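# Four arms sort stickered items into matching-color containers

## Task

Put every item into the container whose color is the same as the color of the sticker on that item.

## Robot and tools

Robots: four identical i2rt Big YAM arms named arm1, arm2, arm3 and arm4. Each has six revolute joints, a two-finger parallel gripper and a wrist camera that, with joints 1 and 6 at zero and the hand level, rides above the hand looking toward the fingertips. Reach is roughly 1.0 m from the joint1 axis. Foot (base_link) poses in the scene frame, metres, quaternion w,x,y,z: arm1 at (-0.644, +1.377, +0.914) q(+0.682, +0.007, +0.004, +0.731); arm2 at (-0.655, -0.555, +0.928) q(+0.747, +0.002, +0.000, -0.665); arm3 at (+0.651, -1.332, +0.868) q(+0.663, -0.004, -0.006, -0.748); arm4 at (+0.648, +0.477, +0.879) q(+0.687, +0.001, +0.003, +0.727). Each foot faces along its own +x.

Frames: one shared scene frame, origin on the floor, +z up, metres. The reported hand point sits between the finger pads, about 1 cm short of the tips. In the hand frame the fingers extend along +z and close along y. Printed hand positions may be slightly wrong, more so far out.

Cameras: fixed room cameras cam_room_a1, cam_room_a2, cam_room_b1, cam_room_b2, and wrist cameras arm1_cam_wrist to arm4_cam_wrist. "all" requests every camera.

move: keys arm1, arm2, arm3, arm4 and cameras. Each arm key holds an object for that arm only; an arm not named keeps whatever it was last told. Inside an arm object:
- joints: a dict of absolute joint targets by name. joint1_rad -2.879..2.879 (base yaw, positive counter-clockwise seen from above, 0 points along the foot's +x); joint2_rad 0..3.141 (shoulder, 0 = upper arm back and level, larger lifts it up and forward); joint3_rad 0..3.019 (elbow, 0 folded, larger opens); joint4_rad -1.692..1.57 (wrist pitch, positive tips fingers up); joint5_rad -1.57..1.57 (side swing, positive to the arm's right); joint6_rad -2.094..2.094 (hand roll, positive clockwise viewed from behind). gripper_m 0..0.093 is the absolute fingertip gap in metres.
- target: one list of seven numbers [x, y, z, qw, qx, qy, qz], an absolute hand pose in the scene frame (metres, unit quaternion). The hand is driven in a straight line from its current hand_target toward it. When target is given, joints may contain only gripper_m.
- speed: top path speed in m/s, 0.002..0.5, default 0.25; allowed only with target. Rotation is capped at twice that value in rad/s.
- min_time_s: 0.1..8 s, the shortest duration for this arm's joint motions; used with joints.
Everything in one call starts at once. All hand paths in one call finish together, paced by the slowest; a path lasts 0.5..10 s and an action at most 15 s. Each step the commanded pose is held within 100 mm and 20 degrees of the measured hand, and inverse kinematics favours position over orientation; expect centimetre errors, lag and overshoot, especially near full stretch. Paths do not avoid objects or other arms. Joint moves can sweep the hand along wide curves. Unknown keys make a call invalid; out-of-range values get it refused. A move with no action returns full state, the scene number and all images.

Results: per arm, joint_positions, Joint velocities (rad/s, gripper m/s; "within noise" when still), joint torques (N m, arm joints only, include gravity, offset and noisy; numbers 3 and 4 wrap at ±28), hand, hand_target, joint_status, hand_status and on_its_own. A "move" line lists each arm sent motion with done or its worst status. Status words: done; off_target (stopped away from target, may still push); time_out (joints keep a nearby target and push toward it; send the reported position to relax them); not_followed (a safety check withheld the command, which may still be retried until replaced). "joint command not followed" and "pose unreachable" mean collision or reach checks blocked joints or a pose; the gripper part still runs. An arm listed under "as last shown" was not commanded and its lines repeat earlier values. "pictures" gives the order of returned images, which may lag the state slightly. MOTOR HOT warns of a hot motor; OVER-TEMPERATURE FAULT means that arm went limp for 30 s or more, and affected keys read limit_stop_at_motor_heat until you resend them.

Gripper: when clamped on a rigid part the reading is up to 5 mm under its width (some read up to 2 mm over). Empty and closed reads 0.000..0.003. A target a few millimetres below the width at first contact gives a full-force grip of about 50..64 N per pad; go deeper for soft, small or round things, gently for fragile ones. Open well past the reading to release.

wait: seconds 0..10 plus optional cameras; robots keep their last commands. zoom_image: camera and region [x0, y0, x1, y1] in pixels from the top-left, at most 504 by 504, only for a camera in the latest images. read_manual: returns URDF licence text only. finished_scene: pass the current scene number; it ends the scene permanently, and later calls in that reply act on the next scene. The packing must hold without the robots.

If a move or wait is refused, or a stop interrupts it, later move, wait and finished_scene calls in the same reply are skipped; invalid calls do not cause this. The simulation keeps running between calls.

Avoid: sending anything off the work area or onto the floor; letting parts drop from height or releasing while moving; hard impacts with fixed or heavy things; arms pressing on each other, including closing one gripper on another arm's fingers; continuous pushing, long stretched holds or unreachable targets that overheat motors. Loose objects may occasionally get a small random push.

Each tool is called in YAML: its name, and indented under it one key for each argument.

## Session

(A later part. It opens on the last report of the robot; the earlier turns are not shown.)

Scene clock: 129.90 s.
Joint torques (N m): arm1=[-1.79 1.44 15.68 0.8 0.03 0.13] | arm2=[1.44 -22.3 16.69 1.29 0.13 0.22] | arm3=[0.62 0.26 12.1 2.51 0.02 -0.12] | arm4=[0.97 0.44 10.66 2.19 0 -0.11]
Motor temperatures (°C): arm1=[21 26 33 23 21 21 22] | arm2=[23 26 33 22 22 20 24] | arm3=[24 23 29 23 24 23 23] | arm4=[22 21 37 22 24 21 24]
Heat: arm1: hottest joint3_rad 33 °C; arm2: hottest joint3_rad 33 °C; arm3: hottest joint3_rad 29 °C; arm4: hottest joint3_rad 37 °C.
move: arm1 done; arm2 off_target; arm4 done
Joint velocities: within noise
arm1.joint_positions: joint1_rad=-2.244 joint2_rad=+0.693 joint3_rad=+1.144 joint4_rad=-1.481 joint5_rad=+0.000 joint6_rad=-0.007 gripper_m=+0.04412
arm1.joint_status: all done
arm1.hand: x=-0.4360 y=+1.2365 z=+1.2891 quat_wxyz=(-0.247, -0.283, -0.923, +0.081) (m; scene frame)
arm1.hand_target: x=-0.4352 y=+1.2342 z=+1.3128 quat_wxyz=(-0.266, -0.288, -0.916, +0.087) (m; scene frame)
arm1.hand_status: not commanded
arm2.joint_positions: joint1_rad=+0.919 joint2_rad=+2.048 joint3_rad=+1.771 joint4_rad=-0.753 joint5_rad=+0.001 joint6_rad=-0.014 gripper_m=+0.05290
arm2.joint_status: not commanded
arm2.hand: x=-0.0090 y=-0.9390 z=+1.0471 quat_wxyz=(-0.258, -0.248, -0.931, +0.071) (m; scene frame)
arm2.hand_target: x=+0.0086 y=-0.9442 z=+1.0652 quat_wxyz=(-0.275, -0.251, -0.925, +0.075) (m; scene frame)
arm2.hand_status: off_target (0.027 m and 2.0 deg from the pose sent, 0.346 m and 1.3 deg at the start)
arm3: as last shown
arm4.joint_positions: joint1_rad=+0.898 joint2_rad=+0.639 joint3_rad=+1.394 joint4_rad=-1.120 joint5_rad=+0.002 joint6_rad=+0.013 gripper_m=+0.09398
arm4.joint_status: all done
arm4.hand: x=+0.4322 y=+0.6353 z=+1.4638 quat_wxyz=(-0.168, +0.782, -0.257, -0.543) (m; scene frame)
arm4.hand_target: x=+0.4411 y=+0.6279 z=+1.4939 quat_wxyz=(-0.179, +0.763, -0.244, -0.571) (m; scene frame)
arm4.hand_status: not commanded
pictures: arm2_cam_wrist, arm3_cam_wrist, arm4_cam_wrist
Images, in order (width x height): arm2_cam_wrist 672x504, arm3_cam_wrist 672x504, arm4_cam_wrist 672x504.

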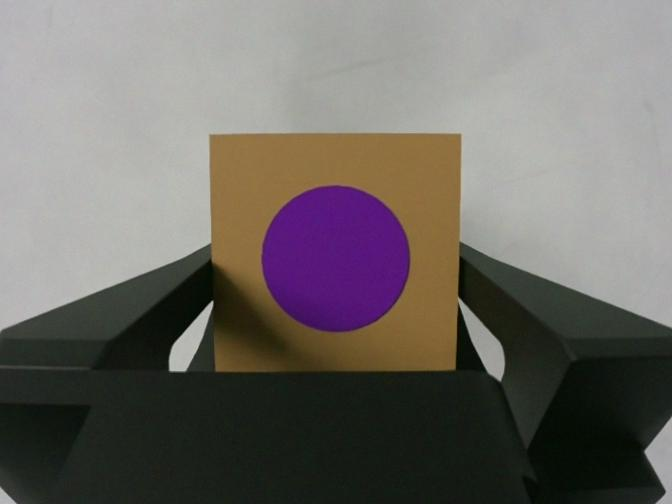

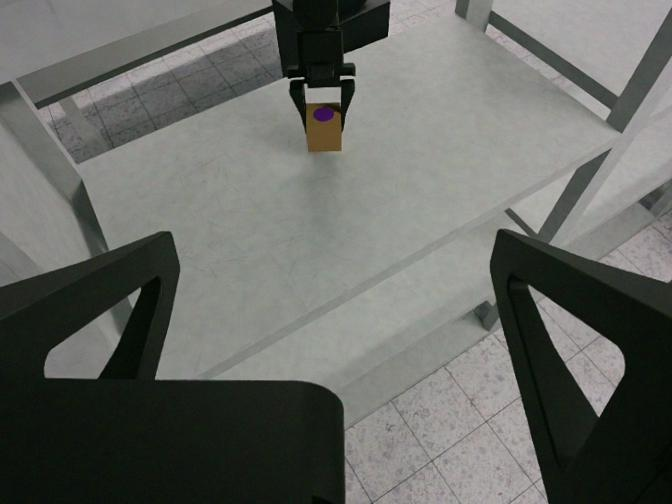

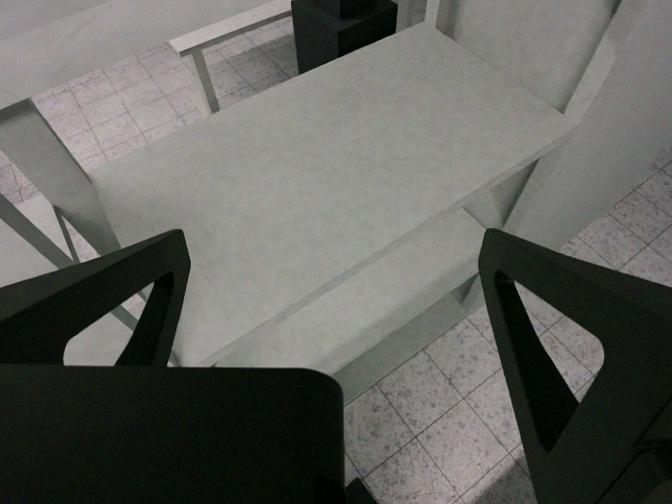

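move:
  arm1: {"target":[-0.27,1.117,1.13,0.271,0.2867,0.9149,-0.0849],"speed":0.25}
  arm2: {"target":[0.01,-0.945,0.998,0.2741,0.2514,0.9252,-0.0745],"speed":0.06}
  cameras: ["arm3_cam_wrist"]

zoom_image:
  camera: "arm3_cam_wrist"
  region: [240, 60, 400, 180]

move:
  arm1: {"target":[0.01,0.922,1.075,0.271,0.2867,0.9149,-0.0849],"speed":0.2}
  arm2: {"target":[0.01,-0.945,0.983,0.2741,0.2514,0.9252,-0.0745],"speed":0.05}
  cameras: ["arm1_cam_wrist","arm3_cam_wrist","arm4_cam_wrist"]

zoom_image:
  camera: "arm3_cam_wrist"
  region: [240, 60, 400, 180]

Scene clock: 139.90 s.
Joint torques (N m): arm1=[-2.37 -6.95 11.89 1.92 -0.04 0.07] | arm2=[1.14 -21.71 10.04 2.71 0.13 0.19] | arm3=[0.56 0.21 12.07 2.56 0.01 -0.12] | arm4=[0.79 0.56 10.67 2.19 -0.04 -0.07]
Motor temperatures (°C): arm1=[21 25 35 23 21 21 22] | arm2=[23 26 33 22 22 20 24] | arm3=[24 23 30 23 24 23 23] | arm4=[22 21 36 22 24 21 24]
Heat: arm1: hottest joint3_rad 35 °C; arm2: hottest joint3_rad 33 °C; arm3: hottest joint3_rad 30 °C; arm4: hottest joint3_rad 36 °C.
move: arm1 off_target; arm2 off_target
Joint velocities: within noise
arm1.joint_positions: joint1_rad=-2.244 joint2_rad=+1.192 joint3_rad=+0.965 joint4_rad=-0.796 joint5_rad=-0.008 joint6_rad=-0.007 gripper_m=+0.04412
arm1.joint_status: not commanded
arm1.hand: x=-0.2727 y=+1.1238 z=+1.1177 quat_wxyz=(-0.252, -0.282, -0.922, +0.079) (m; scene frame)
arm1.hand_target: x=-0.2702 y=+1.1172 z=+1.1300 quat_wxyz=(-0.271, -0.287, -0.915, +0.085) (m; scene frame)
arm1.hand_status: off_target (0.014 m and 2.5 deg from the pose sent, 0.259 m and 3.0 deg at the start)
arm2.joint_positions: joint1_rad=+0.919 joint2_rad=+2.092 joint3_rad=+1.765 joint4_rad=-0.645 joint5_rad=+0.002 joint6_rad=-0.013 gripper_m=+0.05290
arm2.joint_status: not commanded
arm2.hand: x=+0.0079 y=-0.9490 z=+1.0258 quat_wxyz=(-0.285, -0.247, -0.923, +0.079) (m; scene frame)
arm2.hand_target: x=+0.0091 y=-0.9446 z=+0.9986 quat_wxyz=(-0.274, -0.251, -0.925, +0.075) (m; scene frame)
arm2.hand_status: off_target (0.028 m and 1.4 deg from the pose sent, 0.053 m and 2.0 deg at the start)
arm3, arm4: as last shown
pictures: arm3_cam_wrist
Images, in order (width x height): arm3_cam_wrist 672x504.

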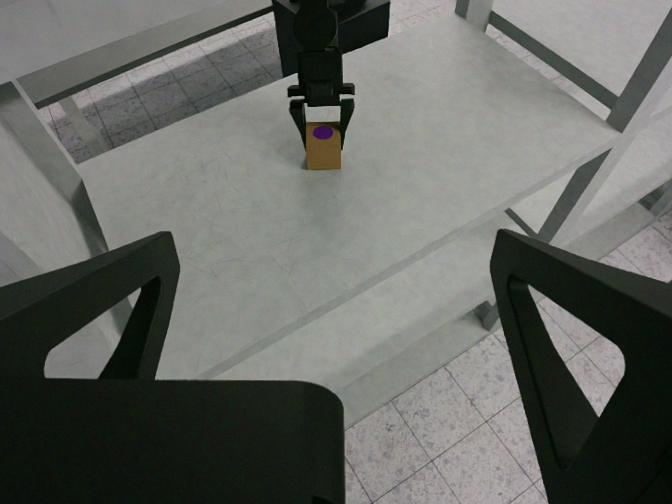

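Scaled by 3.150.

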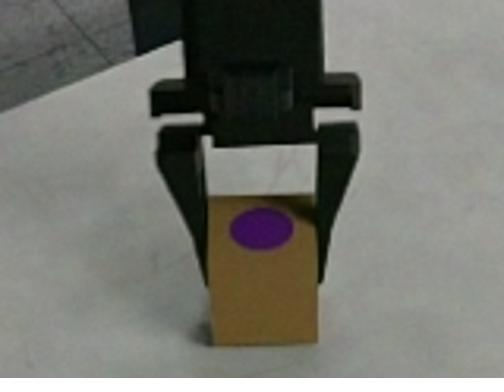

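Scene clock: 142.40 s.
Joint torques (N m): arm1=[-2.9 -20.13 17.58 0.72 0.01 0.12] | arm2=[1.38 -20.6 9.31 2.74 0.13 0.2] | arm3=[0.56 0.09 12.1 2.54 0.01 -0.12] | arm4=[1.14 0.26 10.71 2.03 -0.02 -0.07]
Motor temperatures (°C): arm1=[21 25 35 23 21 21 22] | arm2=[23 26 33 22 22 20 24] | arm3=[24 23 30 23 24 23 23] | arm4=[22 21 36 22 24 21 24]
Heat: arm1: hottest joint3_rad 35 °C; arm2: hottest joint3_rad 33 °C; arm3: hottest joint3_rad 30 °C; arm4: hottest joint3_rad 36 °C.
move: arm1 off_target; arm2 off_target
Joint velocities: within noise
arm1.joint_positions: joint1_rad=-2.244 joint2_rad=+2.106 joint3_rad=+1.927 joint4_rad=-0.858 joint5_rad=-0.008 joint6_rad=-0.007 gripper_m=+0.04412
arm1.joint_status: not commanded
arm1.hand: x=-0.0030 y=+0.9370 z=+1.0426 quat_wxyz=(-0.245, -0.282, -0.924, +0.077) (m; scene frame)
arm1.hand_target: x=+0.0081 y=+0.9234 z=+1.0753 quat_wxyz=(-0.272, -0.287, -0.915, +0.085) (m; scene frame)
arm1.hand_status: off_target (0.038 m and 3.3 deg from the pose sent, 0.350 m and 2.5 deg at the start)
arm2.joint_positions: joint1_rad=+0.919 joint2_rad=+2.092 joint3_rad=+1.755 joint4_rad=-0.612 joint5_rad=+0.002 joint6_rad=-0.013 gripper_m=+0.05290
arm2.joint_status: not commanded
arm2.hand: x=+0.0108 y=-0.9507 z=+1.0254 quat_wxyz=(-0.295, -0.246, -0.920, +0.082) (m; scene frame)
arm2.hand_target: x=+0.0083 y=-0.9442 z=+0.9842 quat_wxyz=(-0.274, -0.251, -0.925, +0.075) (m; scene frame)
arm2.hand_status: off_target (0.043 m and 2.7 deg from the pose sent, 0.043 m and 1.4 deg at the start)
arm3, arm4: as last shown
pictures: arm1_cam_wrist, arm3_cam_wrist, arm4_cam_wrist
Images, in order (width x height): arm1_cam_wrist 672x504, arm3_cam_wrist 672x504, arm4_cam_wrist 672x504.

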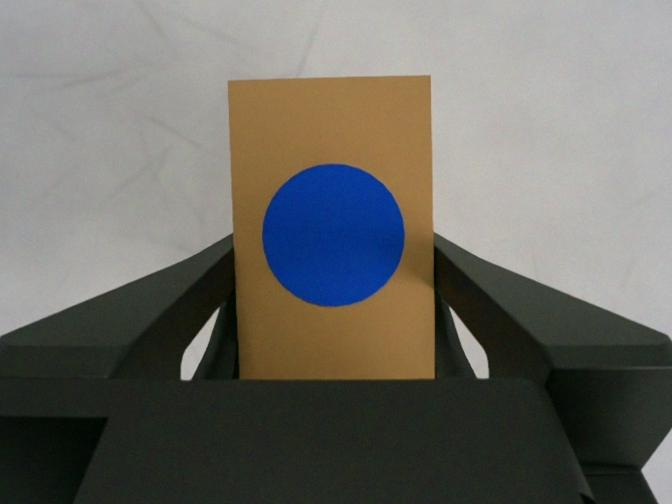

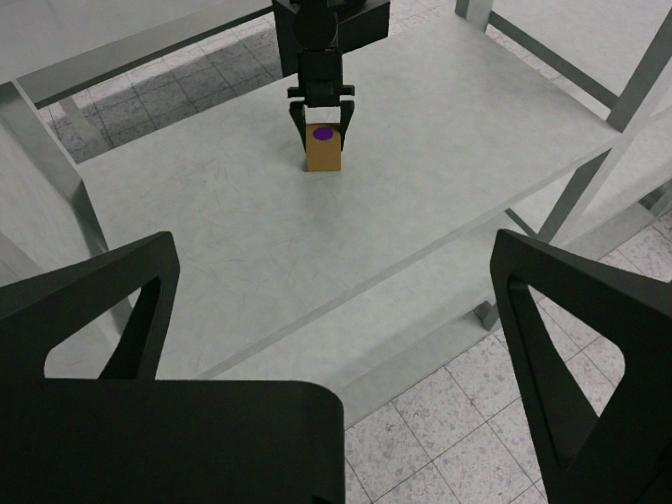

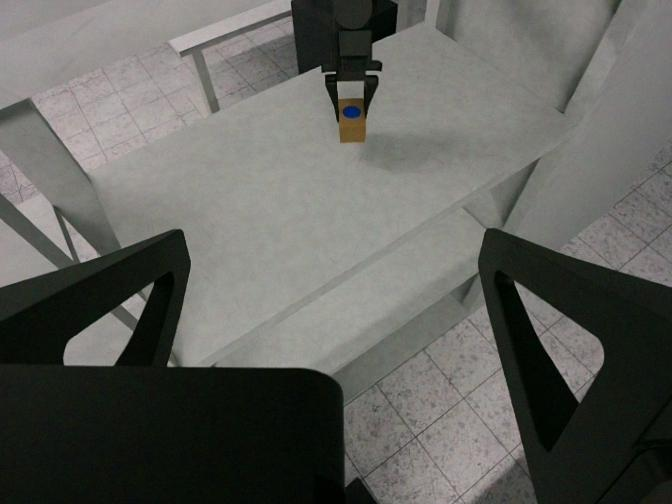

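Scaled by 3.150.

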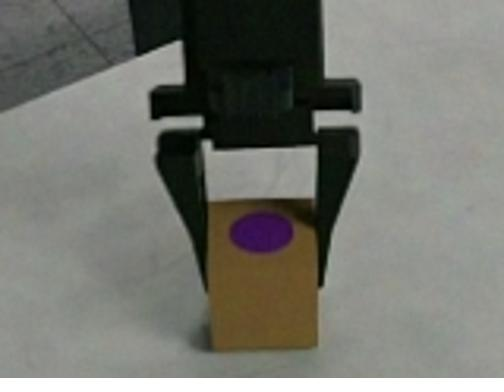

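move:
  arm1: {"target":[0.01,0.922,1.005,0.271,0.2867,0.9149,-0.0849],"speed":0.06}
  arm2: {"target":[0.012,-0.948,1.015,0.2741,0.2514,0.9252,-0.0745],"speed":0.05}
  cameras: ["arm4_cam_wrist"]

zoom_image:
  camera: "arm4_cam_wrist"
  region: [270, 60, 430, 180]

move:
  arm1: {"target":[0.01,0.922,0.99,0.271,0.2867,0.9149,-0.0849],"speed":0.05}
  arm2: {"joints":{"gripper_m":0.09}}
  cameras: ["arm3_cam_wrist","arm4_cam_wrist"]

zoom_image:
  camera: "arm4_cam_wrist"
  region: [270, 60, 430, 180]

Scene clock: 149.90 s.
Joint torques (N m): arm1=[-2.02 -18.9 11.34 2.04 0.05 0.08] | arm2=[1.26 -22.3 13.5 0.65 0.07 0.15] | arm3=[0.44 0.03 12.07 2.56 0.02 -0.12] | arm4=[1.2 0.32 10.65 2.13 -0.02 -0.07]
Motor temperatures (°C): arm1=[21 26 37 23 21 21 22] | arm2=[23 27 33 22 22 20 24] | arm3=[24 23 31 23 24 23 23] | arm4=[22 21 36 22 24 21 24]
Heat: arm1: hottest joint3_rad 37 °C; arm2: hottest joint3_rad 33 °C; arm3: hottest joint3_rad 31 °C; arm4: hottest joint3_rad 36 °C.
move: arm1 done; arm2 done
Joint velocities: within noise
arm1.joint_positions: joint1_rad=-2.244 joint2_rad=+2.143 joint3_rad=+1.894 joint4_rad=-0.735 joint5_rad=-0.008 joint6_rad=-0.006 gripper_m=+0.04412
arm1.joint_status: not commanded
arm1.hand: x=+0.0096 y=+0.9281 z=+1.0134 quat_wxyz=(-0.269, -0.281, -0.917, +0.084) (m; scene frame)
arm1.hand_target: x=+0.0098 y=+0.9222 z=+1.0050 quat_wxyz=(-0.271, -0.287, -0.915, +0.085) (m; scene frame)
arm1.hand_status: done (0.010 m and 0.8 deg from the pose sent, 0.043 m and 3.3 deg at the start)
arm2.joint_positions: joint1_rad=+0.919 joint2_rad=+2.092 joint3_rad=+1.759 joint4_rad=-0.635 joint5_rad=+0.002 joint6_rad=-0.010 gripper_m=+0.05290
arm2.joint_status: not commanded
arm2.hand: x=+0.0078 y=-0.9489 z=+1.0239 quat_wxyz=(-0.286, -0.248, -0.922, +0.079) (m; scene frame)
arm2.hand_target: x=+0.0117 y=-0.9479 z=+1.0152 quat_wxyz=(-0.275, -0.251, -0.925, +0.075) (m; scene frame)
arm2.hand_status: done (0.010 m and 1.6 deg from the pose sent, 0.011 m and 2.7 deg at the start)
arm3, arm4: as last shown
pictures: arm4_cam_wrist
Images, in order (width x height): arm4_cam_wrist 672x504.

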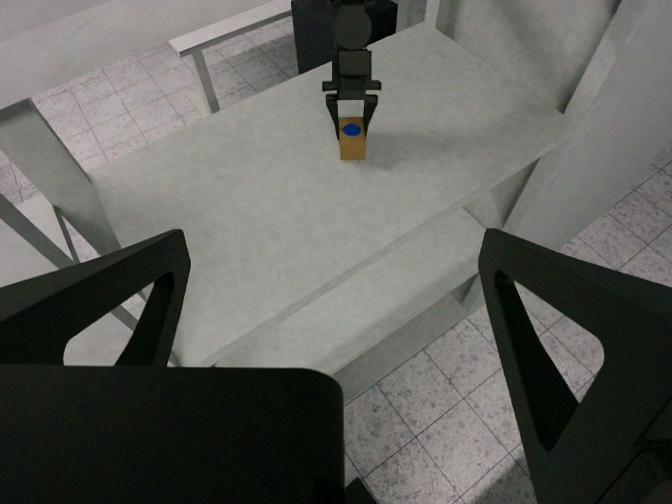

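Scaled by 3.150.

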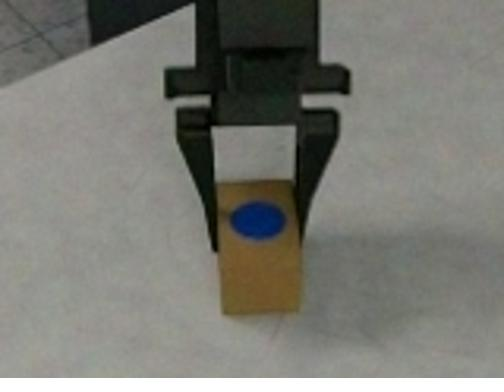

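Scene clock: 150.87 s.
Joint torques (N m): arm1=[-2.02 -18.9 10.32 2.02 0.08 0.12] | arm2=[1.14 -22.18 13.48 1.26 0.08 0.14] | arm3=[0.5 0.09 12.11 2.52 0.01 -0.12] | arm4=[1.49 0.44 10.69 2.19 -0.04 -0.11]
Motor temperatures (°C): arm1=[21 26 36 23 21 21 22] | arm2=[23 27 33 22 22 20 24] | arm3=[24 23 31 23 24 23 23] | arm4=[22 21 36 22 24 21 24]
Heat: arm1: hottest joint3_rad 36 °C; arm2: hottest joint3_rad 33 °C; arm3: hottest joint3_rad 31 °C; arm4: hottest joint3_rad 36 °C.
move: arm1 off_target; arm2 done
Joint velocities: within noise
arm1.joint_positions: joint1_rad=-2.244 joint2_rad=+2.143 joint3_rad=+1.884 joint4_rad=-0.703 joint5_rad=-0.008 joint6_rad=-0.006 gripper_m=+0.04412
arm1.joint_status: not commanded
arm1.hand: x=+0.0125 y=+0.9260 z=+1.0129 quat_wxyz=(-0.279, -0.280, -0.914, +0.087) (m; scene frame)
arm1.hand_target: x=+0.0095 y=+0.9225 z=+0.9903 quat_wxyz=(-0.271, -0.287, -0.915, +0.085) (m; scene frame)
arm1.hand_status: off_target (0.023 m and 1.2 deg from the pose sent, 0.024 m and 0.7 deg at the start)
arm2.joint_positions: joint1_rad=+0.919 joint2_rad=+2.093 joint3_rad=+1.759 joint4_rad=-0.649 joint5_rad=+0.002 joint6_rad=-0.010 gripper_m=+0.08994
arm2.joint_status: all done
arm2.hand: x=+0.0052 y=-0.9473 z=+1.0210 quat_wxyz=(-0.279, -0.249, -0.924, +0.077) (m; scene frame)
arm2.hand_target: x=+0.0117 y=-0.9480 z=+1.0151 quat_wxyz=(-0.275, -0.251, -0.925, +0.075) (m; scene frame)
arm2.hand_status: not commanded
arm3, arm4: as last shown
pictures: arm3_cam_wrist, arm4_cam_wrist
Images, in order (width x height): arm3_cam_wrist 672x504, arm4_cam_wrist 672x504.

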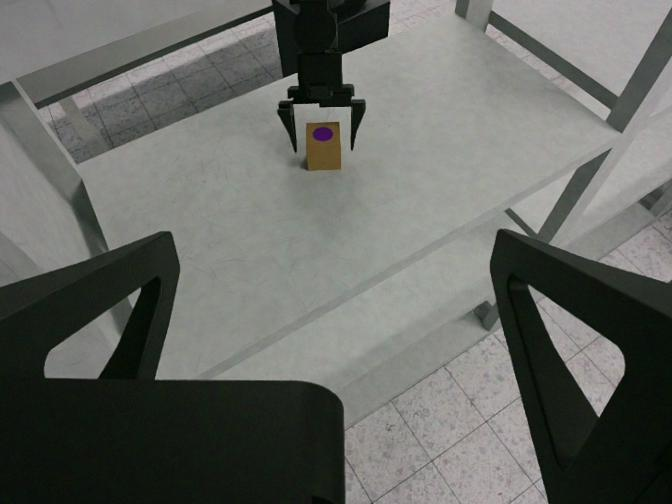

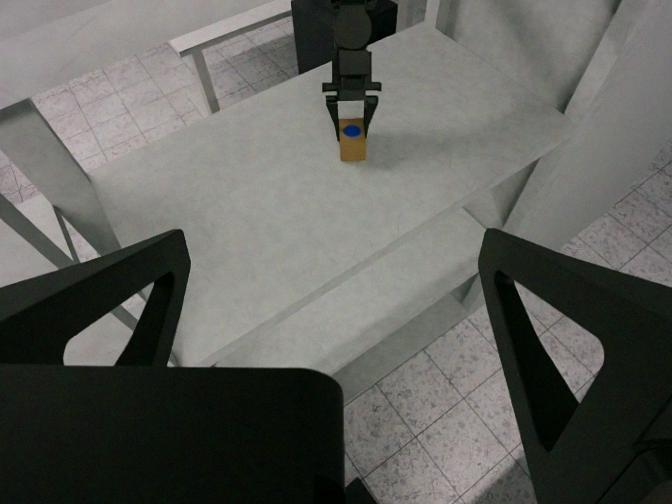

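Scaled by 3.150.

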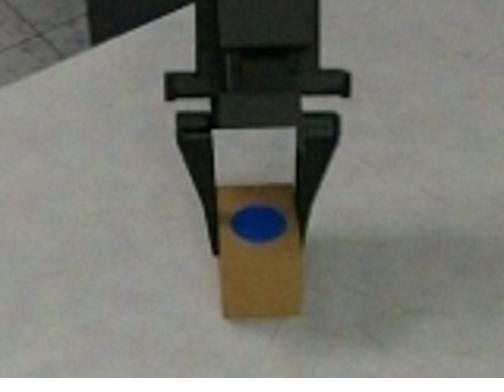

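move:
  arm1: {"target":[0.01,0.923,1.006,0.271,0.2867,0.9149,-0.0849],"speed":0.06}
  arm2: {"target":[-0.11,-0.877,1.13,0.2741,0.2514,0.9252,-0.0745],"speed":0.15}
  cameras: []

move:
  arm1: {"joints":{"gripper_m":0.09}}
  arm2: {"target":[-0.28,-0.776,1.15,0.2741,0.2514,0.9252,-0.0745],"speed":0.25}
  cameras: ["arm1_cam_wrist","arm3_cam_wrist"]

move:
  arm1: {"target":[-0.11,1.006,1.13,0.271,0.2867,0.9149,-0.0849],"speed":0.15}
  arm2: {"joints":{"joint2_rad":0.7,"joint3_rad":1.2,"joint4_rad":-1.49,"joint5_rad":0,"joint6_rad":0},"min_time_s":3}
  arm3: {"target":[0.34,-1.146,1.17,0.0871,-0.9231,0.256,0.2736],"speed":0.25}
  cameras: ["arm4_cam_wrist","arm3_cam_wrist"]

Scene clock: 166.13 s.
Joint torques (N m): arm1=[-2.14 -19.84 12.18 0.77 0.07 0.11] | arm2=[1.08 -18.37 10.14 1.31 0.08 0.15] | arm3=[0.62 0.15 12.07 2.56 0.01 -0.13] | arm4=[0.97 0.32 10.65 2.02 -0.02 -0.1]
Motor temperatures (°C): arm1=[21 27 36 23 21 21 22] | arm2=[23 28 34 22 22 20 24] | arm3=[24 23 32 23 24 23 23] | arm4=[22 21 36 22 24 21 24]
Heat: arm1: hottest joint3_rad 36 °C; arm2: hottest joint3_rad 34 °C; arm3: hottest joint3_rad 32 °C; arm4: hottest joint3_rad 36 °C.
move: arm1 done; arm2 off_target
Joint velocities: within noise
arm1.joint_positions: joint1_rad=-2.244 joint2_rad=+2.143 joint3_rad=+1.884 joint4_rad=-0.704 joint5_rad=-0.008 joint6_rad=-0.004 gripper_m=+0.04412
arm1.joint_status: not commanded
arm1.hand: x=+0.0125 y=+0.9261 z=+1.0129 quat_wxyz=(-0.279, -0.281, -0.914, +0.087) (m; scene frame)
arm1.hand_target: x=+0.0100 y=+0.9231 z=+1.0060 quat_wxyz=(-0.271, -0.287, -0.915, +0.085) (m; scene frame)
arm1.hand_status: done (0.008 m and 1.2 deg from the pose sent, 0.008 m and 1.2 deg at the start)
arm2.joint_positions: joint1_rad=+0.919 joint2_rad=+1.669 joint3_rad=+1.444 joint4_rad=-0.740 joint5_rad=+0.002 joint6_rad=-0.010 gripper_m=+0.08994
arm2.joint_status: not commanded
arm2.hand: x=-0.1050 y=-0.8826 z=+1.1397 quat_wxyz=(-0.288, -0.248, -0.922, +0.079) (m; scene frame)
arm2.hand_target: x=-0.1100 y=-0.8772 z=+1.1301 quat_wxyz=(-0.274, -0.251, -0.925, +0.075) (m; scene frame)
arm2.hand_status: off_target (0.012 m and 1.7 deg from the pose sent, 0.173 m and 0.7 deg at the start)
arm3.joint_positions: joint1_rad=-1.979 joint2_rad=+0.638 joint3_rad=+1.391 joint4_rad=-1.118 joint5_rad=+0.000 joint6_rad=+0.007 gripper_m=+0.09400
arm3.joint_status: not commanded
arm3.hand: x=+0.4188 y=-1.1878 z=+1.4486 quat_wxyz=(+0.141, -0.796, +0.222, +0.546) (m; scene frame)
arm3.hand_target: x=+0.4301 y=-1.1908 z=+1.4796 quat_wxyz=(+0.154, -0.774, +0.218, +0.574) (m; scene frame)
arm3.hand_status: not commanded
arm4: as last shown
pictures: none
No camera images: "cameras" was empty.

Scene clock: 167.50 s.
Joint torques (N m): arm1=[-2.67 -19.37 12 0.88 0.09 0.12] | arm2=[1.32 -8.94 10.58 1.37 0.15 0.18] | arm3=[0.5 0.15 12.11 2.58 0.01 -0.11] | arm4=[0.91 0.09 10.67 2.35 -0.06 -0.08]
Motor temperatures (°C): arm1=[21 27 36 23 21 21 22] | arm2=[23 27 34 22 22 20 24] | arm3=[24 23 32 23 24 23 23] | arm4=[22 21 36 22 24 21 24]
Heat: arm1: hottest joint3_rad 36 °C; arm2: hottest joint3_rad 34 °C; arm3: hottest joint3_rad 32 °C; arm4: hottest joint3_rad 36 °C.
move: arm1 done; arm2 off_target
Joint velocities: within noise
arm1.joint_positions: joint1_rad=-2.244 joint2_rad=+2.144 joint3_rad=+1.884 joint4_rad=-0.707 joint5_rad=-0.008 joint6_rad=-0.004 gripper_m=+0.08996
arm1.joint_status: all done
arm1.hand: x=+0.0119 y=+0.9265 z=+1.0119 quat_wxyz=(-0.277, -0.281, -0.915, +0.086) (m; scene frame)
arm1.hand_target: x=+0.0100 y=+0.9231 z=+1.0061 quat_wxyz=(-0.271, -0.287, -0.915, +0.085) (m; scene frame)
arm1.hand_status: not commanded
arm2.joint_positions: joint1_rad=+0.919 joint2_rad=+1.135 joint3_rad=+0.959 joint4_rad=-0.790 joint5_rad=+0.002 joint6_rad=-0.010 gripper_m=+0.08994
arm2.joint_status: not commanded
arm2.hand: x=-0.2768 y=-0.7810 z=+1.1597 quat_wxyz=(-0.287, -0.248, -0.922, +0.079) (m; scene frame)
arm2.hand_target: x=-0.2801 y=-0.7761 z=+1.1501 quat_wxyz=(-0.274, -0.251, -0.925, +0.075) (m; scene frame)
arm2.hand_status: off_target (0.011 m and 1.7 deg from the pose sent, 0.205 m and 1.7 deg at the start)
arm3, arm4: as last shown
pictures: arm1_cam_wrist, arm3_cam_wrist
Images, in order (width x height): arm1_cam_wrist 672x504, arm3_cam_wrist 672x504.

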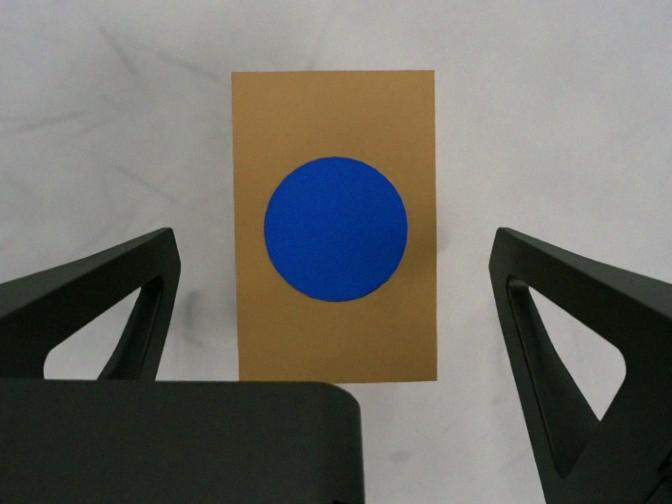

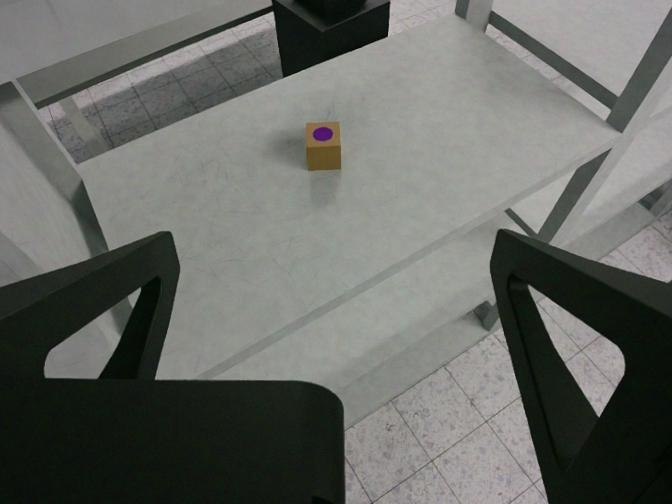

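Scene clock: 170.87 s.
Joint torques (N m): arm1=[-2.96 -15.74 11.4 0.75 0 0.03] | arm2=[1.38 -2.2 15.13 1.21 -0.1 0.16] | arm3=[2.26 -6.18 9.47 1.72 0.12 0.03] | arm4=[0.91 0.38 10.55 2.24 -0.05 -0.1]
Motor temperatures (°C): arm1=[21 27 36 23 21 21 22] | arm2=[23 27 35 22 22 20 23] | arm3=[24 23 32 23 24 23 23] | arm4=[22 21 36 22 24 21 24]
Heat: arm1: hottest joint3_rad 36 °C; arm2: hottest joint3_rad 35 °C; arm3: hottest joint3_rad 32 °C; arm4: hottest joint3_rad 36 °C.
move: arm1 done; arm2 done; arm3 done
Joint velocities: within noise
arm1.joint_positions: joint1_rad=-2.244 joint2_rad=+1.696 joint3_rad=+1.509 joint4_rad=-0.791 joint5_rad=-0.008 joint6_rad=+0.001 gripper_m=+0.08996
arm1.joint_status: not commanded
arm1.hand: x=-0.1047 y=+1.0080 z=+1.1252 quat_wxyz=(-0.272, -0.283, -0.916, +0.084) (m; scene frame)
arm1.hand_target: x=-0.1099 y=+1.0061 z=+1.1300 quat_wxyz=(-0.271, -0.287, -0.915, +0.085) (m; scene frame)
arm1.hand_status: done (0.007 m and 0.4 deg from the pose sent, 0.187 m and 1.0 deg at the start)
arm2.joint_positions: joint1_rad=+0.919 joint2_rad=+0.703 joint3_rad=+1.145 joint4_rad=-1.476 joint5_rad=+0.002 joint6_rad=-0.010 gripper_m=+0.08994
arm2.joint_status: all done
arm2.hand: x=-0.4419 y=-0.6840 z=+1.3058 quat_wxyz=(-0.256, -0.250, -0.931, +0.070) (m; scene frame)
arm2.hand_target: x=-0.4424 y=-0.6813 z=+1.3304 quat_wxyz=(-0.277, -0.250, -0.925, +0.073) (m; scene frame)
arm2.hand_status: not commanded
arm3.joint_positions: joint1_rad=-1.968 joint2_rad=+0.915 joint3_rad=+1.014 joint4_rad=-1.104 joint5_rad=+0.049 joint6_rad=+0.012 gripper_m=+0.09400
arm3.joint_status: not commanded
arm3.hand: x=+0.3443 y=-1.1427 z=+1.1653 quat_wxyz=(+0.086, -0.925, +0.259, +0.262) (m; scene frame)
arm3.hand_target: x=+0.3401 y=-1.1460 z=+1.1701 quat_wxyz=(+0.087, -0.923, +0.256, +0.274) (m; scene frame)
arm3.hand_status: done (0.007 m and 1.4 deg from the pose sent, 0.293 m and 35.4 deg at the start)
arm4: as last shown
pictures: arm3_cam_wrist, arm4_cam_wrist
Images, in order (width x height): arm3_cam_wrist 672x504, arm4_cam_wrist 672x504.

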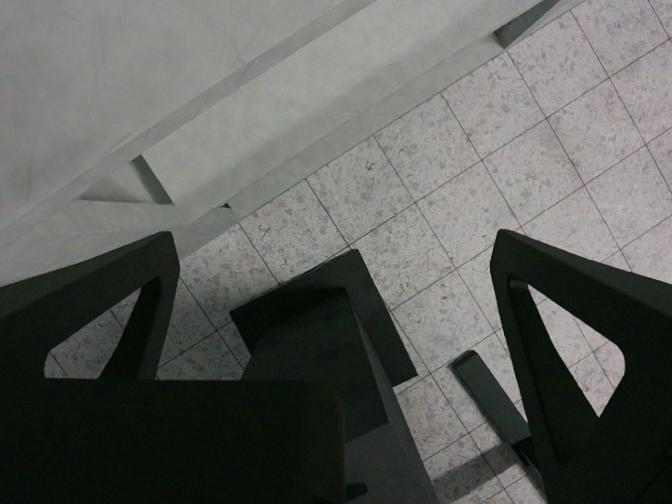

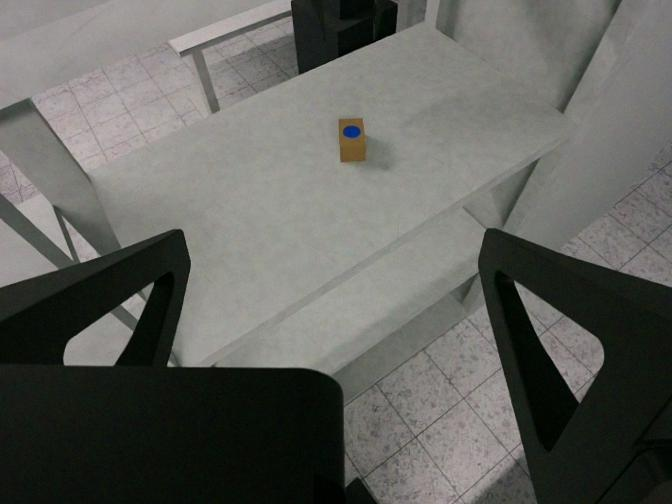

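move:
  arm1: {"target":[-0.28,1.125,1.15,0.271,0.2867,0.9149,-0.0849],"speed":0.25}
  arm3: {"target":[0.045,-0.968,1.14,0.0759,-0.9239,0.2562,0.2737],"speed":0.25}
  arm4: {"target":[0.34,0.69,1.17,0.0838,-0.9161,0.2828,0.2714],"speed":0.25}
  cameras: ["arm3_cam_wrist"]

move:
  arm1: {"joints":{"joint2_rad":0.7,"joint3_rad":1.2,"joint4_rad":-1.49,"joint5_rad":0,"joint6_rad":0},"min_time_s":3}
  arm4: {"target":[0.045,0.931,1.131,0.0838,-0.9161,0.2828,0.2714],"speed":0.25}
  cameras: ["arm4_cam_wrist"]

Scene clock: 185.47 s.
Joint torques (N m): arm1=[-1.44 -5.71 11.67 0.98 0 0.07] | arm2=[1.32 -2.26 15.1 1.21 -0.09 0.17] | arm3=[0.56 -21.42 14.19 0.68 -0.07 -0.11] | arm4=[1.03 -6.71 9.73 1.43 0.17 -0.08]
Motor temperatures (°C): arm1=[21 27 36 23 21 21 22] | arm2=[23 26 38 22 22 20 23] | arm3=[24 23 31 23 24 23 23] | arm4=[22 21 36 22 24 21 24]
Heat: arm1: hottest joint3_rad 36 °C; arm2: hottest joint3_rad 38 °C; arm3: hottest joint3_rad 31 °C; arm4: hottest joint3_rad 36 °C.
move: arm1 done; arm3 off_target; arm4 off_target
Joint velocities: within noise
arm1.joint_positions: joint1_rad=-2.244 joint2_rad=+1.137 joint3_rad=+0.990 joint4_rad=-0.828 joint5_rad=-0.008 joint6_rad=+0.001 gripper_m=+0.08996
arm1.joint_status: not commanded
arm1.hand: x=-0.2763 y=+1.1267 z=+1.1490 quat_wxyz=(-0.274, -0.283, -0.915, +0.084) (m; scene frame)
arm1.hand_target: x=-0.2799 y=+1.1251 z=+1.1499 quat_wxyz=(-0.271, -0.287, -0.915, +0.085) (m; scene frame)
arm1.hand_status: done (0.004 m and 0.5 deg from the pose sent, 0.212 m and 0.4 deg at the start)
arm2: as last shown
arm3.joint_positions: joint1_rad=-1.968 joint2_rad=+1.826 joint3_rad=+1.787 joint4_rad=-0.993 joint5_rad=+0.017 joint6_rad=+0.009 gripper_m=+0.09400
arm3.joint_status: not commanded
arm3.hand: x=+0.0512 y=-0.9827 z=+1.1136 quat_wxyz=(+0.069, -0.931, +0.255, +0.253) (m; scene frame)
arm3.hand_target: x=+0.0463 y=-0.9688 z=+1.1402 quat_wxyz=(+0.076, -0.924, +0.256, +0.274) (m; scene frame)
arm3.hand_status: off_target (0.031 m and 2.7 deg from the pose sent, 0.347 m and 1.8 deg at the start)
arm4.joint_positions: joint1_rad=+0.911 joint2_rad=+0.960 joint3_rad=+0.997 joint4_rad=-1.065 joint5_rad=+0.003 joint6_rad=+0.013 gripper_m=+0.09398
arm4.joint_status: not commanded
arm4.hand: x=+0.3452 y=+0.6892 z=+1.1614 quat_wxyz=(-0.077, +0.917, -0.294, -0.258) (m; scene frame)
arm4.hand_target: x=+0.3402 y=+0.6898 z=+1.1699 quat_wxyz=(-0.084, +0.916, -0.283, -0.271) (m; scene frame)
arm4.hand_status: off_target (0.010 m and 2.1 deg from the pose sent, 0.313 m and 36.3 deg at the start)
pictures: arm3_cam_wrist
Images, in order (width x height): arm3_cam_wrist 672x504.

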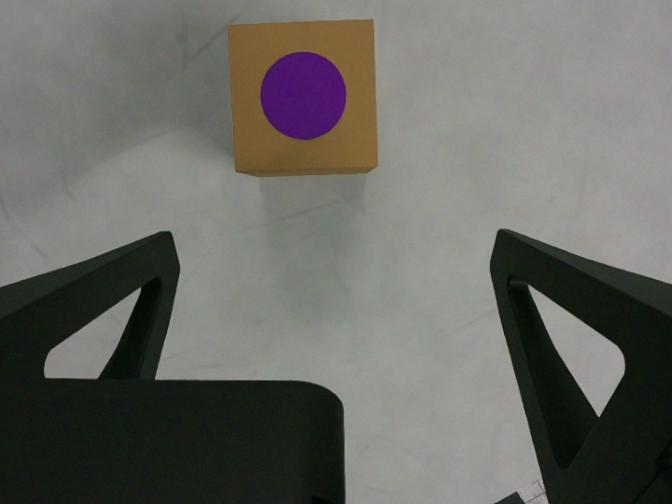

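Scene clock: 188.83 s.
Joint torques (N m): arm1=[-2.14 1.14 15.71 0.87 0.13 0.02] | arm2=[1.26 -2.26 15.09 1.22 -0.1 0.17] | arm3=[0.67 -21.36 14.19 0.66 -0.07 -0.12] | arm4=[0.73 -21.95 13 0.5 -0.06 -0.09]
Motor temperatures (°C): arm1=[21 26 36 23 21 21 22] | arm2=[23 26 38 22 22 20 23] | arm3=[24 24 31 23 24 23 23] | arm4=[22 22 37 22 24 21 24]
Heat: arm1: hottest joint3_rad 36 °C; arm2: hottest joint3_rad 38 °C; arm3: hottest joint3_rad 31 °C; arm4: hottest joint3_rad 37 °C.
move: arm1 done; arm4 off_target
Joint velocities: within noise
arm1.joint_positions: joint1_rad=-2.244 joint2_rad=+0.703 joint3_rad=+1.143 joint4_rad=-1.479 joint5_rad=-0.002 joint6_rad=+0.001 gripper_m=+0.08996
arm1.joint_status: all done
arm1.hand: x=-0.4339 y=+1.2353 z=+1.2865 quat_wxyz=(-0.243, -0.287, -0.923, +0.078) (m; scene frame)
arm1.hand_target: x=-0.4355 y=+1.2338 z=+1.3127 quat_wxyz=(-0.266, -0.288, -0.916, +0.087) (m; scene frame)
arm1.hand_status: not commanded
arm2, arm3: as last shown
arm4.joint_positions: joint1_rad=+0.874 joint2_rad=+1.971 joint3_rad=+1.957 joint4_rad=-1.009 joint5_rad=-0.018 joint6_rad=-0.030 gripper_m=+0.09398
arm4.joint_status: not commanded
arm4.hand: x=+0.0518 y=+0.9203 z=+1.1163 quat_wxyz=(-0.079, +0.918, -0.288, -0.260) (m; scene frame)
arm4.hand_target: x=+0.0458 y=+0.9305 z=+1.1310 quat_wxyz=(-0.084, +0.916, -0.283, -0.272) (m; scene frame)
arm4.hand_status: off_target (0.019 m and 1.6 deg from the pose sent, 0.387 m and 2.1 deg at the start)
pictures: arm4_cam_wrist
Images, in order (width x height): arm4_cam_wrist 672x504.

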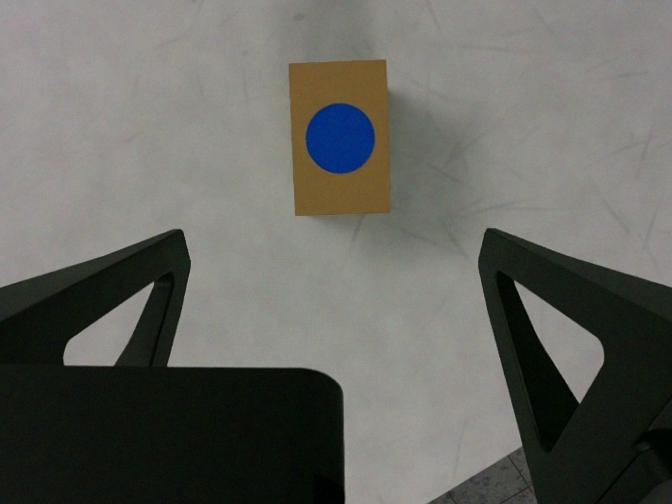

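move:
  arm3: {"target":[-0.01,-0.952,1.052,0.0699,-0.9293,0.2361,0.2752],"speed":0.1}
  arm4: {"target":[0.003,0.961,1.02,0.0838,-0.9161,0.2828,0.2714],"speed":0.1}
  cameras: ["arm3_cam_wrist","arm4_cam_wrist"]

Scene clock: 208.80 s.
Joint torques (N m): arm1=[-2.43 1.32 15.69 0.72 0.13 0.06] | arm2=[1.32 -2.14 15.09 1.22 -0.08 0.17] | arm3=[1.44 -23.12 13.9 1.55 -0.09 -0.13] | arm4=[0.15 -22.89 12.51 1.35 -0.06 -0.08]
Motor temperatures (°C): arm1=[21 25 40 23 21 21 22] | arm2=[23 26 40 22 22 20 23] | arm3=[24 25 32 23 24 23 23] | arm4=[22 24 39 22 24 21 24]
Heat: arm1: hottest joint3_rad 40 °C; arm2: hottest joint3_rad 40 °C; arm3: hottest joint3_rad 32 °C; arm4: hottest joint3_rad 39 °C.
move: arm3 off_target; arm4 off_target
Joint velocities: within noise
arm1, arm2: as last shown
arm3.joint_positions: joint1_rad=-1.968 joint2_rad=+1.996 joint3_rad=+1.826 joint4_rad=-0.877 joint5_rad=+0.001 joint6_rad=-0.016 gripper_m=+0.09400
arm3.joint_status: not commanded
arm3.hand: x=+0.0077 y=-0.9623 z=+1.0294 quat_wxyz=(+0.063, -0.936, +0.242, +0.247) (m; scene frame)
arm3.hand_target: x=-0.0083 y=-0.9530 z=+1.0524 quat_wxyz=(+0.070, -0.929, +0.236, +0.275) (m; scene frame)
arm3.hand_status: off_target (0.030 m and 3.5 deg from the pose sent, 0.092 m and 3.4 deg at the start)
arm4.joint_positions: joint1_rad=+0.874 joint2_rad=+2.142 joint3_rad=+1.974 joint4_rad=-0.864 joint5_rad=-0.017 joint6_rad=-0.032 gripper_m=+0.09398
arm4.joint_status: not commanded
arm4.hand: x=+0.0156 y=+0.9466 z=+1.0161 quat_wxyz=(-0.078, +0.920, -0.287, -0.256) (m; scene frame)
arm4.hand_target: x=+0.0040 y=+0.9602 z=+1.0201 quat_wxyz=(-0.084, +0.916, -0.283, -0.272) (m; scene frame)
arm4.hand_status: off_target (0.020 m and 2.0 deg from the pose sent, 0.115 m and 1.6 deg at the start)
pictures: arm3_cam_wrist, arm4_cam_wrist
Images, in order (width x height): arm3_cam_wrist 672x504, arm4_cam_wrist 672x504.

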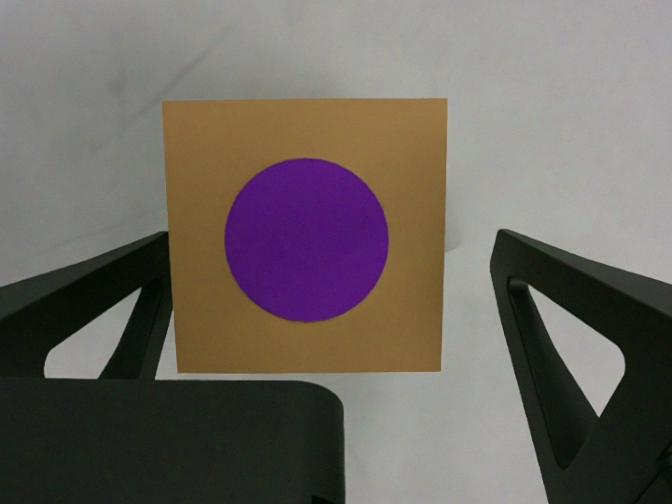

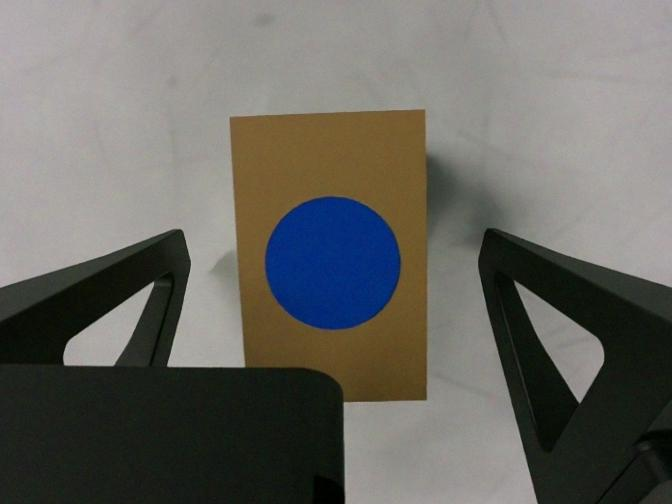

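move:
  arm3: {"joints":{"gripper_m":0.047}}
  arm4: {"joints":{"gripper_m":0.036}}
  cameras: ["arm3_cam_wrist","arm4_cam_wrist"]

move:
  arm3: {"target":[0.07,-0.99,1.11,0.0759,-0.9239,0.2562,0.2737],"speed":0.12}
  arm4: {"target":[0.07,0.91,1.09,0.0838,-0.9161,0.2828,0.2714],"speed":0.12}
  cameras: ["arm3_cam_wrist","arm4_cam_wrist"]

Scene clock: 214.60 s.
Joint torques (N m): arm1=[-2.02 0.38 15.84 0.92 0.16 0.03] | arm2=[1.26 -2.2 15.09 1.22 -0.08 0.17] | arm3=[1.49 -22.95 13.9 1.57 -0.04 -0.12] | arm4=[0.5 -23.36 12.48 1.42 -0.03 -0.05]
Motor temperatures (°C): arm1=[21 25 40 23 21 21 22] | arm2=[23 26 40 22 22 20 23] | arm3=[24 25 32 23 24 23 23] | arm4=[22 24 40 22 24 21 24]
Heat: arm1: hottest joint3_rad 40 °C; arm2: hottest joint3_rad 40 °C; arm3: hottest joint3_rad 32 °C; arm4: hottest joint3_rad 40 °C.
move: arm3 off_target; arm4 off_target
Joint velocities: within noise
arm1, arm2: as last shown
arm3.joint_positions: joint1_rad=-1.968 joint2_rad=+1.996 joint3_rad=+1.826 joint4_rad=-0.877 joint5_rad=+0.000 joint6_rad=-0.017 gripper_m=+0.05300
arm3.joint_status: gripper_m off_target (ended at +0.05303, target +0.04700)
arm3.hand: x=+0.0076 y=-0.9625 z=+1.0294 quat_wxyz=(+0.062, -0.936, +0.241, +0.247) (m; scene frame)
arm3.hand_target: x=-0.0084 y=-0.9530 z=+1.0524 quat_wxyz=(+0.070, -0.929, +0.236, +0.275) (m; scene frame)
arm3.hand_status: not commanded
arm4.joint_positions: joint1_rad=+0.873 joint2_rad=+2.143 joint3_rad=+1.975 joint4_rad=-0.864 joint5_rad=-0.018 joint6_rad=-0.032 gripper_m=+0.04451
arm4.joint_status: gripper_m off_target (ended at +0.04454, target +0.03600)
arm4.hand: x=+0.0157 y=+0.9473 z=+1.0162 quat_wxyz=(-0.078, +0.920, -0.287, -0.256) (m; scene frame)
arm4.hand_target: x=+0.0041 y=+0.9603 z=+1.0201 quat_wxyz=(-0.084, +0.916, -0.283, -0.272) (m; scene frame)
arm4.hand_status: not commanded
pictures: arm3_cam_wrist, arm4_cam_wrist
Images, in order (width x height): arm3_cam_wrist 672x504, arm4_cam_wrist 672x504.

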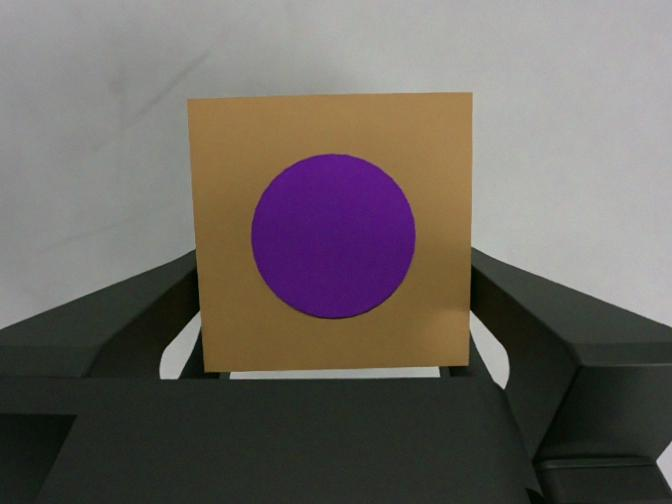

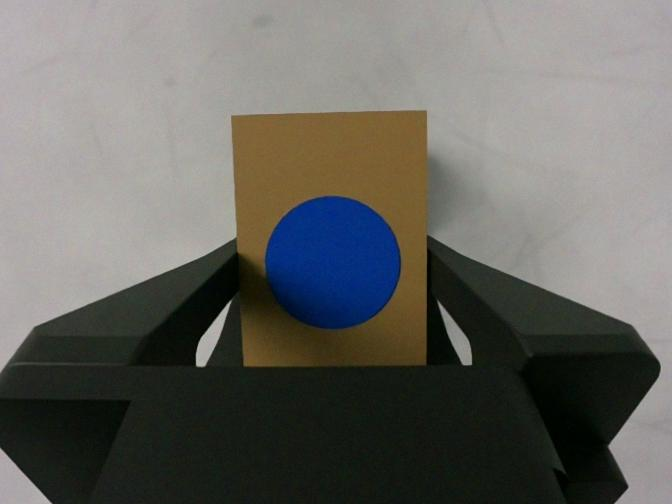

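Scene clock: 216.23 s.
Joint torques (N m): arm1=[-2.26 0.67 15.82 0.66 0.16 0.04] | arm2=[1.44 -2.26 15.1 1.2 -0.09 0.18] | arm3=[1.14 -21.66 9.06 0.91 0.13 0.03] | arm4=[0.62 -23.3 9.22 0.57 -0.04 -0.07]
Motor temperatures (°C): arm1=[21 25 40 23 21 21 22] | arm2=[23 25 40 22 22 20 23] | arm3=[24 25 32 23 24 23 23] | arm4=[22 24 40 22 24 21 25]
Heat: arm1: hottest joint3_rad 40 °C; arm2: hottest joint3_rad 40 °C; arm3: hottest joint3_rad 32 °C; arm4: hottest joint3_rad 40 °C.
move: arm3 done; arm4 done
Joint velocities: within noise
arm1, arm2: as last shown
arm3.joint_positions: joint1_rad=-1.968 joint2_rad=+1.762 joint3_rad=+1.655 joint4_rad=-0.887 joint5_rad=+0.017 joint6_rad=+0.002 gripper_m=+0.05300
arm3.joint_status: not commanded
arm3.hand: x=+0.0655 y=-0.9910 z=+1.1030 quat_wxyz=(+0.074, -0.926, +0.251, +0.271) (m; scene frame)
arm3.hand_target: x=+0.0700 y=-0.9901 z=+1.1099 quat_wxyz=(+0.076, -0.924, +0.256, +0.274) (m; scene frame)
arm3.hand_status: done (0.008 m and 0.8 deg from the pose sent, 0.106 m and 4.1 deg at the start)
arm4.joint_positions: joint1_rad=+0.873 joint2_rad=+1.912 joint3_rad=+1.770 joint4_rad=-0.860 joint5_rad=-0.018 joint6_rad=-0.032 gripper_m=+0.04451
arm4.joint_status: not commanded
arm4.hand: x=+0.0671 y=+0.9093 z=+1.0821 quat_wxyz=(-0.082, +0.916, -0.286, -0.269) (m; scene frame)
arm4.hand_target: x=+0.0700 y=+0.9099 z=+1.0897 quat_wxyz=(-0.084, +0.916, -0.283, -0.271) (m; scene frame)
arm4.hand_status: done (0.008 m and 0.5 deg from the pose sent, 0.099 m and 2.0 deg at the start)
pictures: arm3_cam_wrist, arm4_cam_wrist
Images, in order (width x height): arm3_cam_wrist 672x504, arm4_cam_wrist 672x504.

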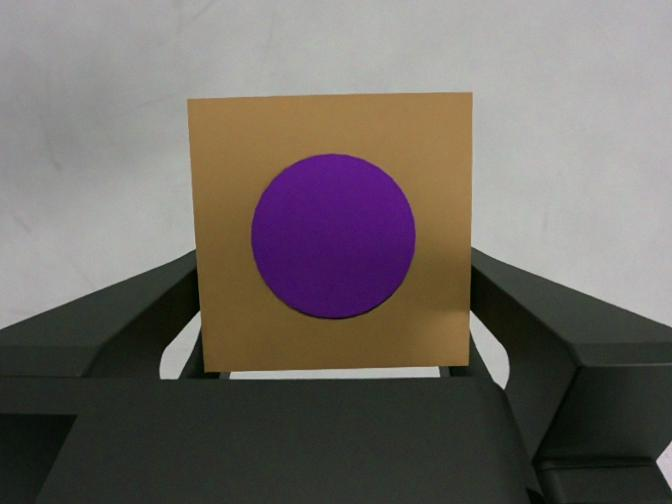

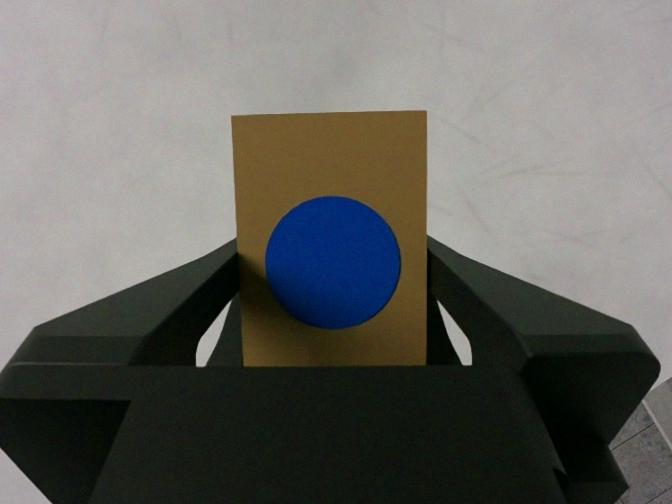

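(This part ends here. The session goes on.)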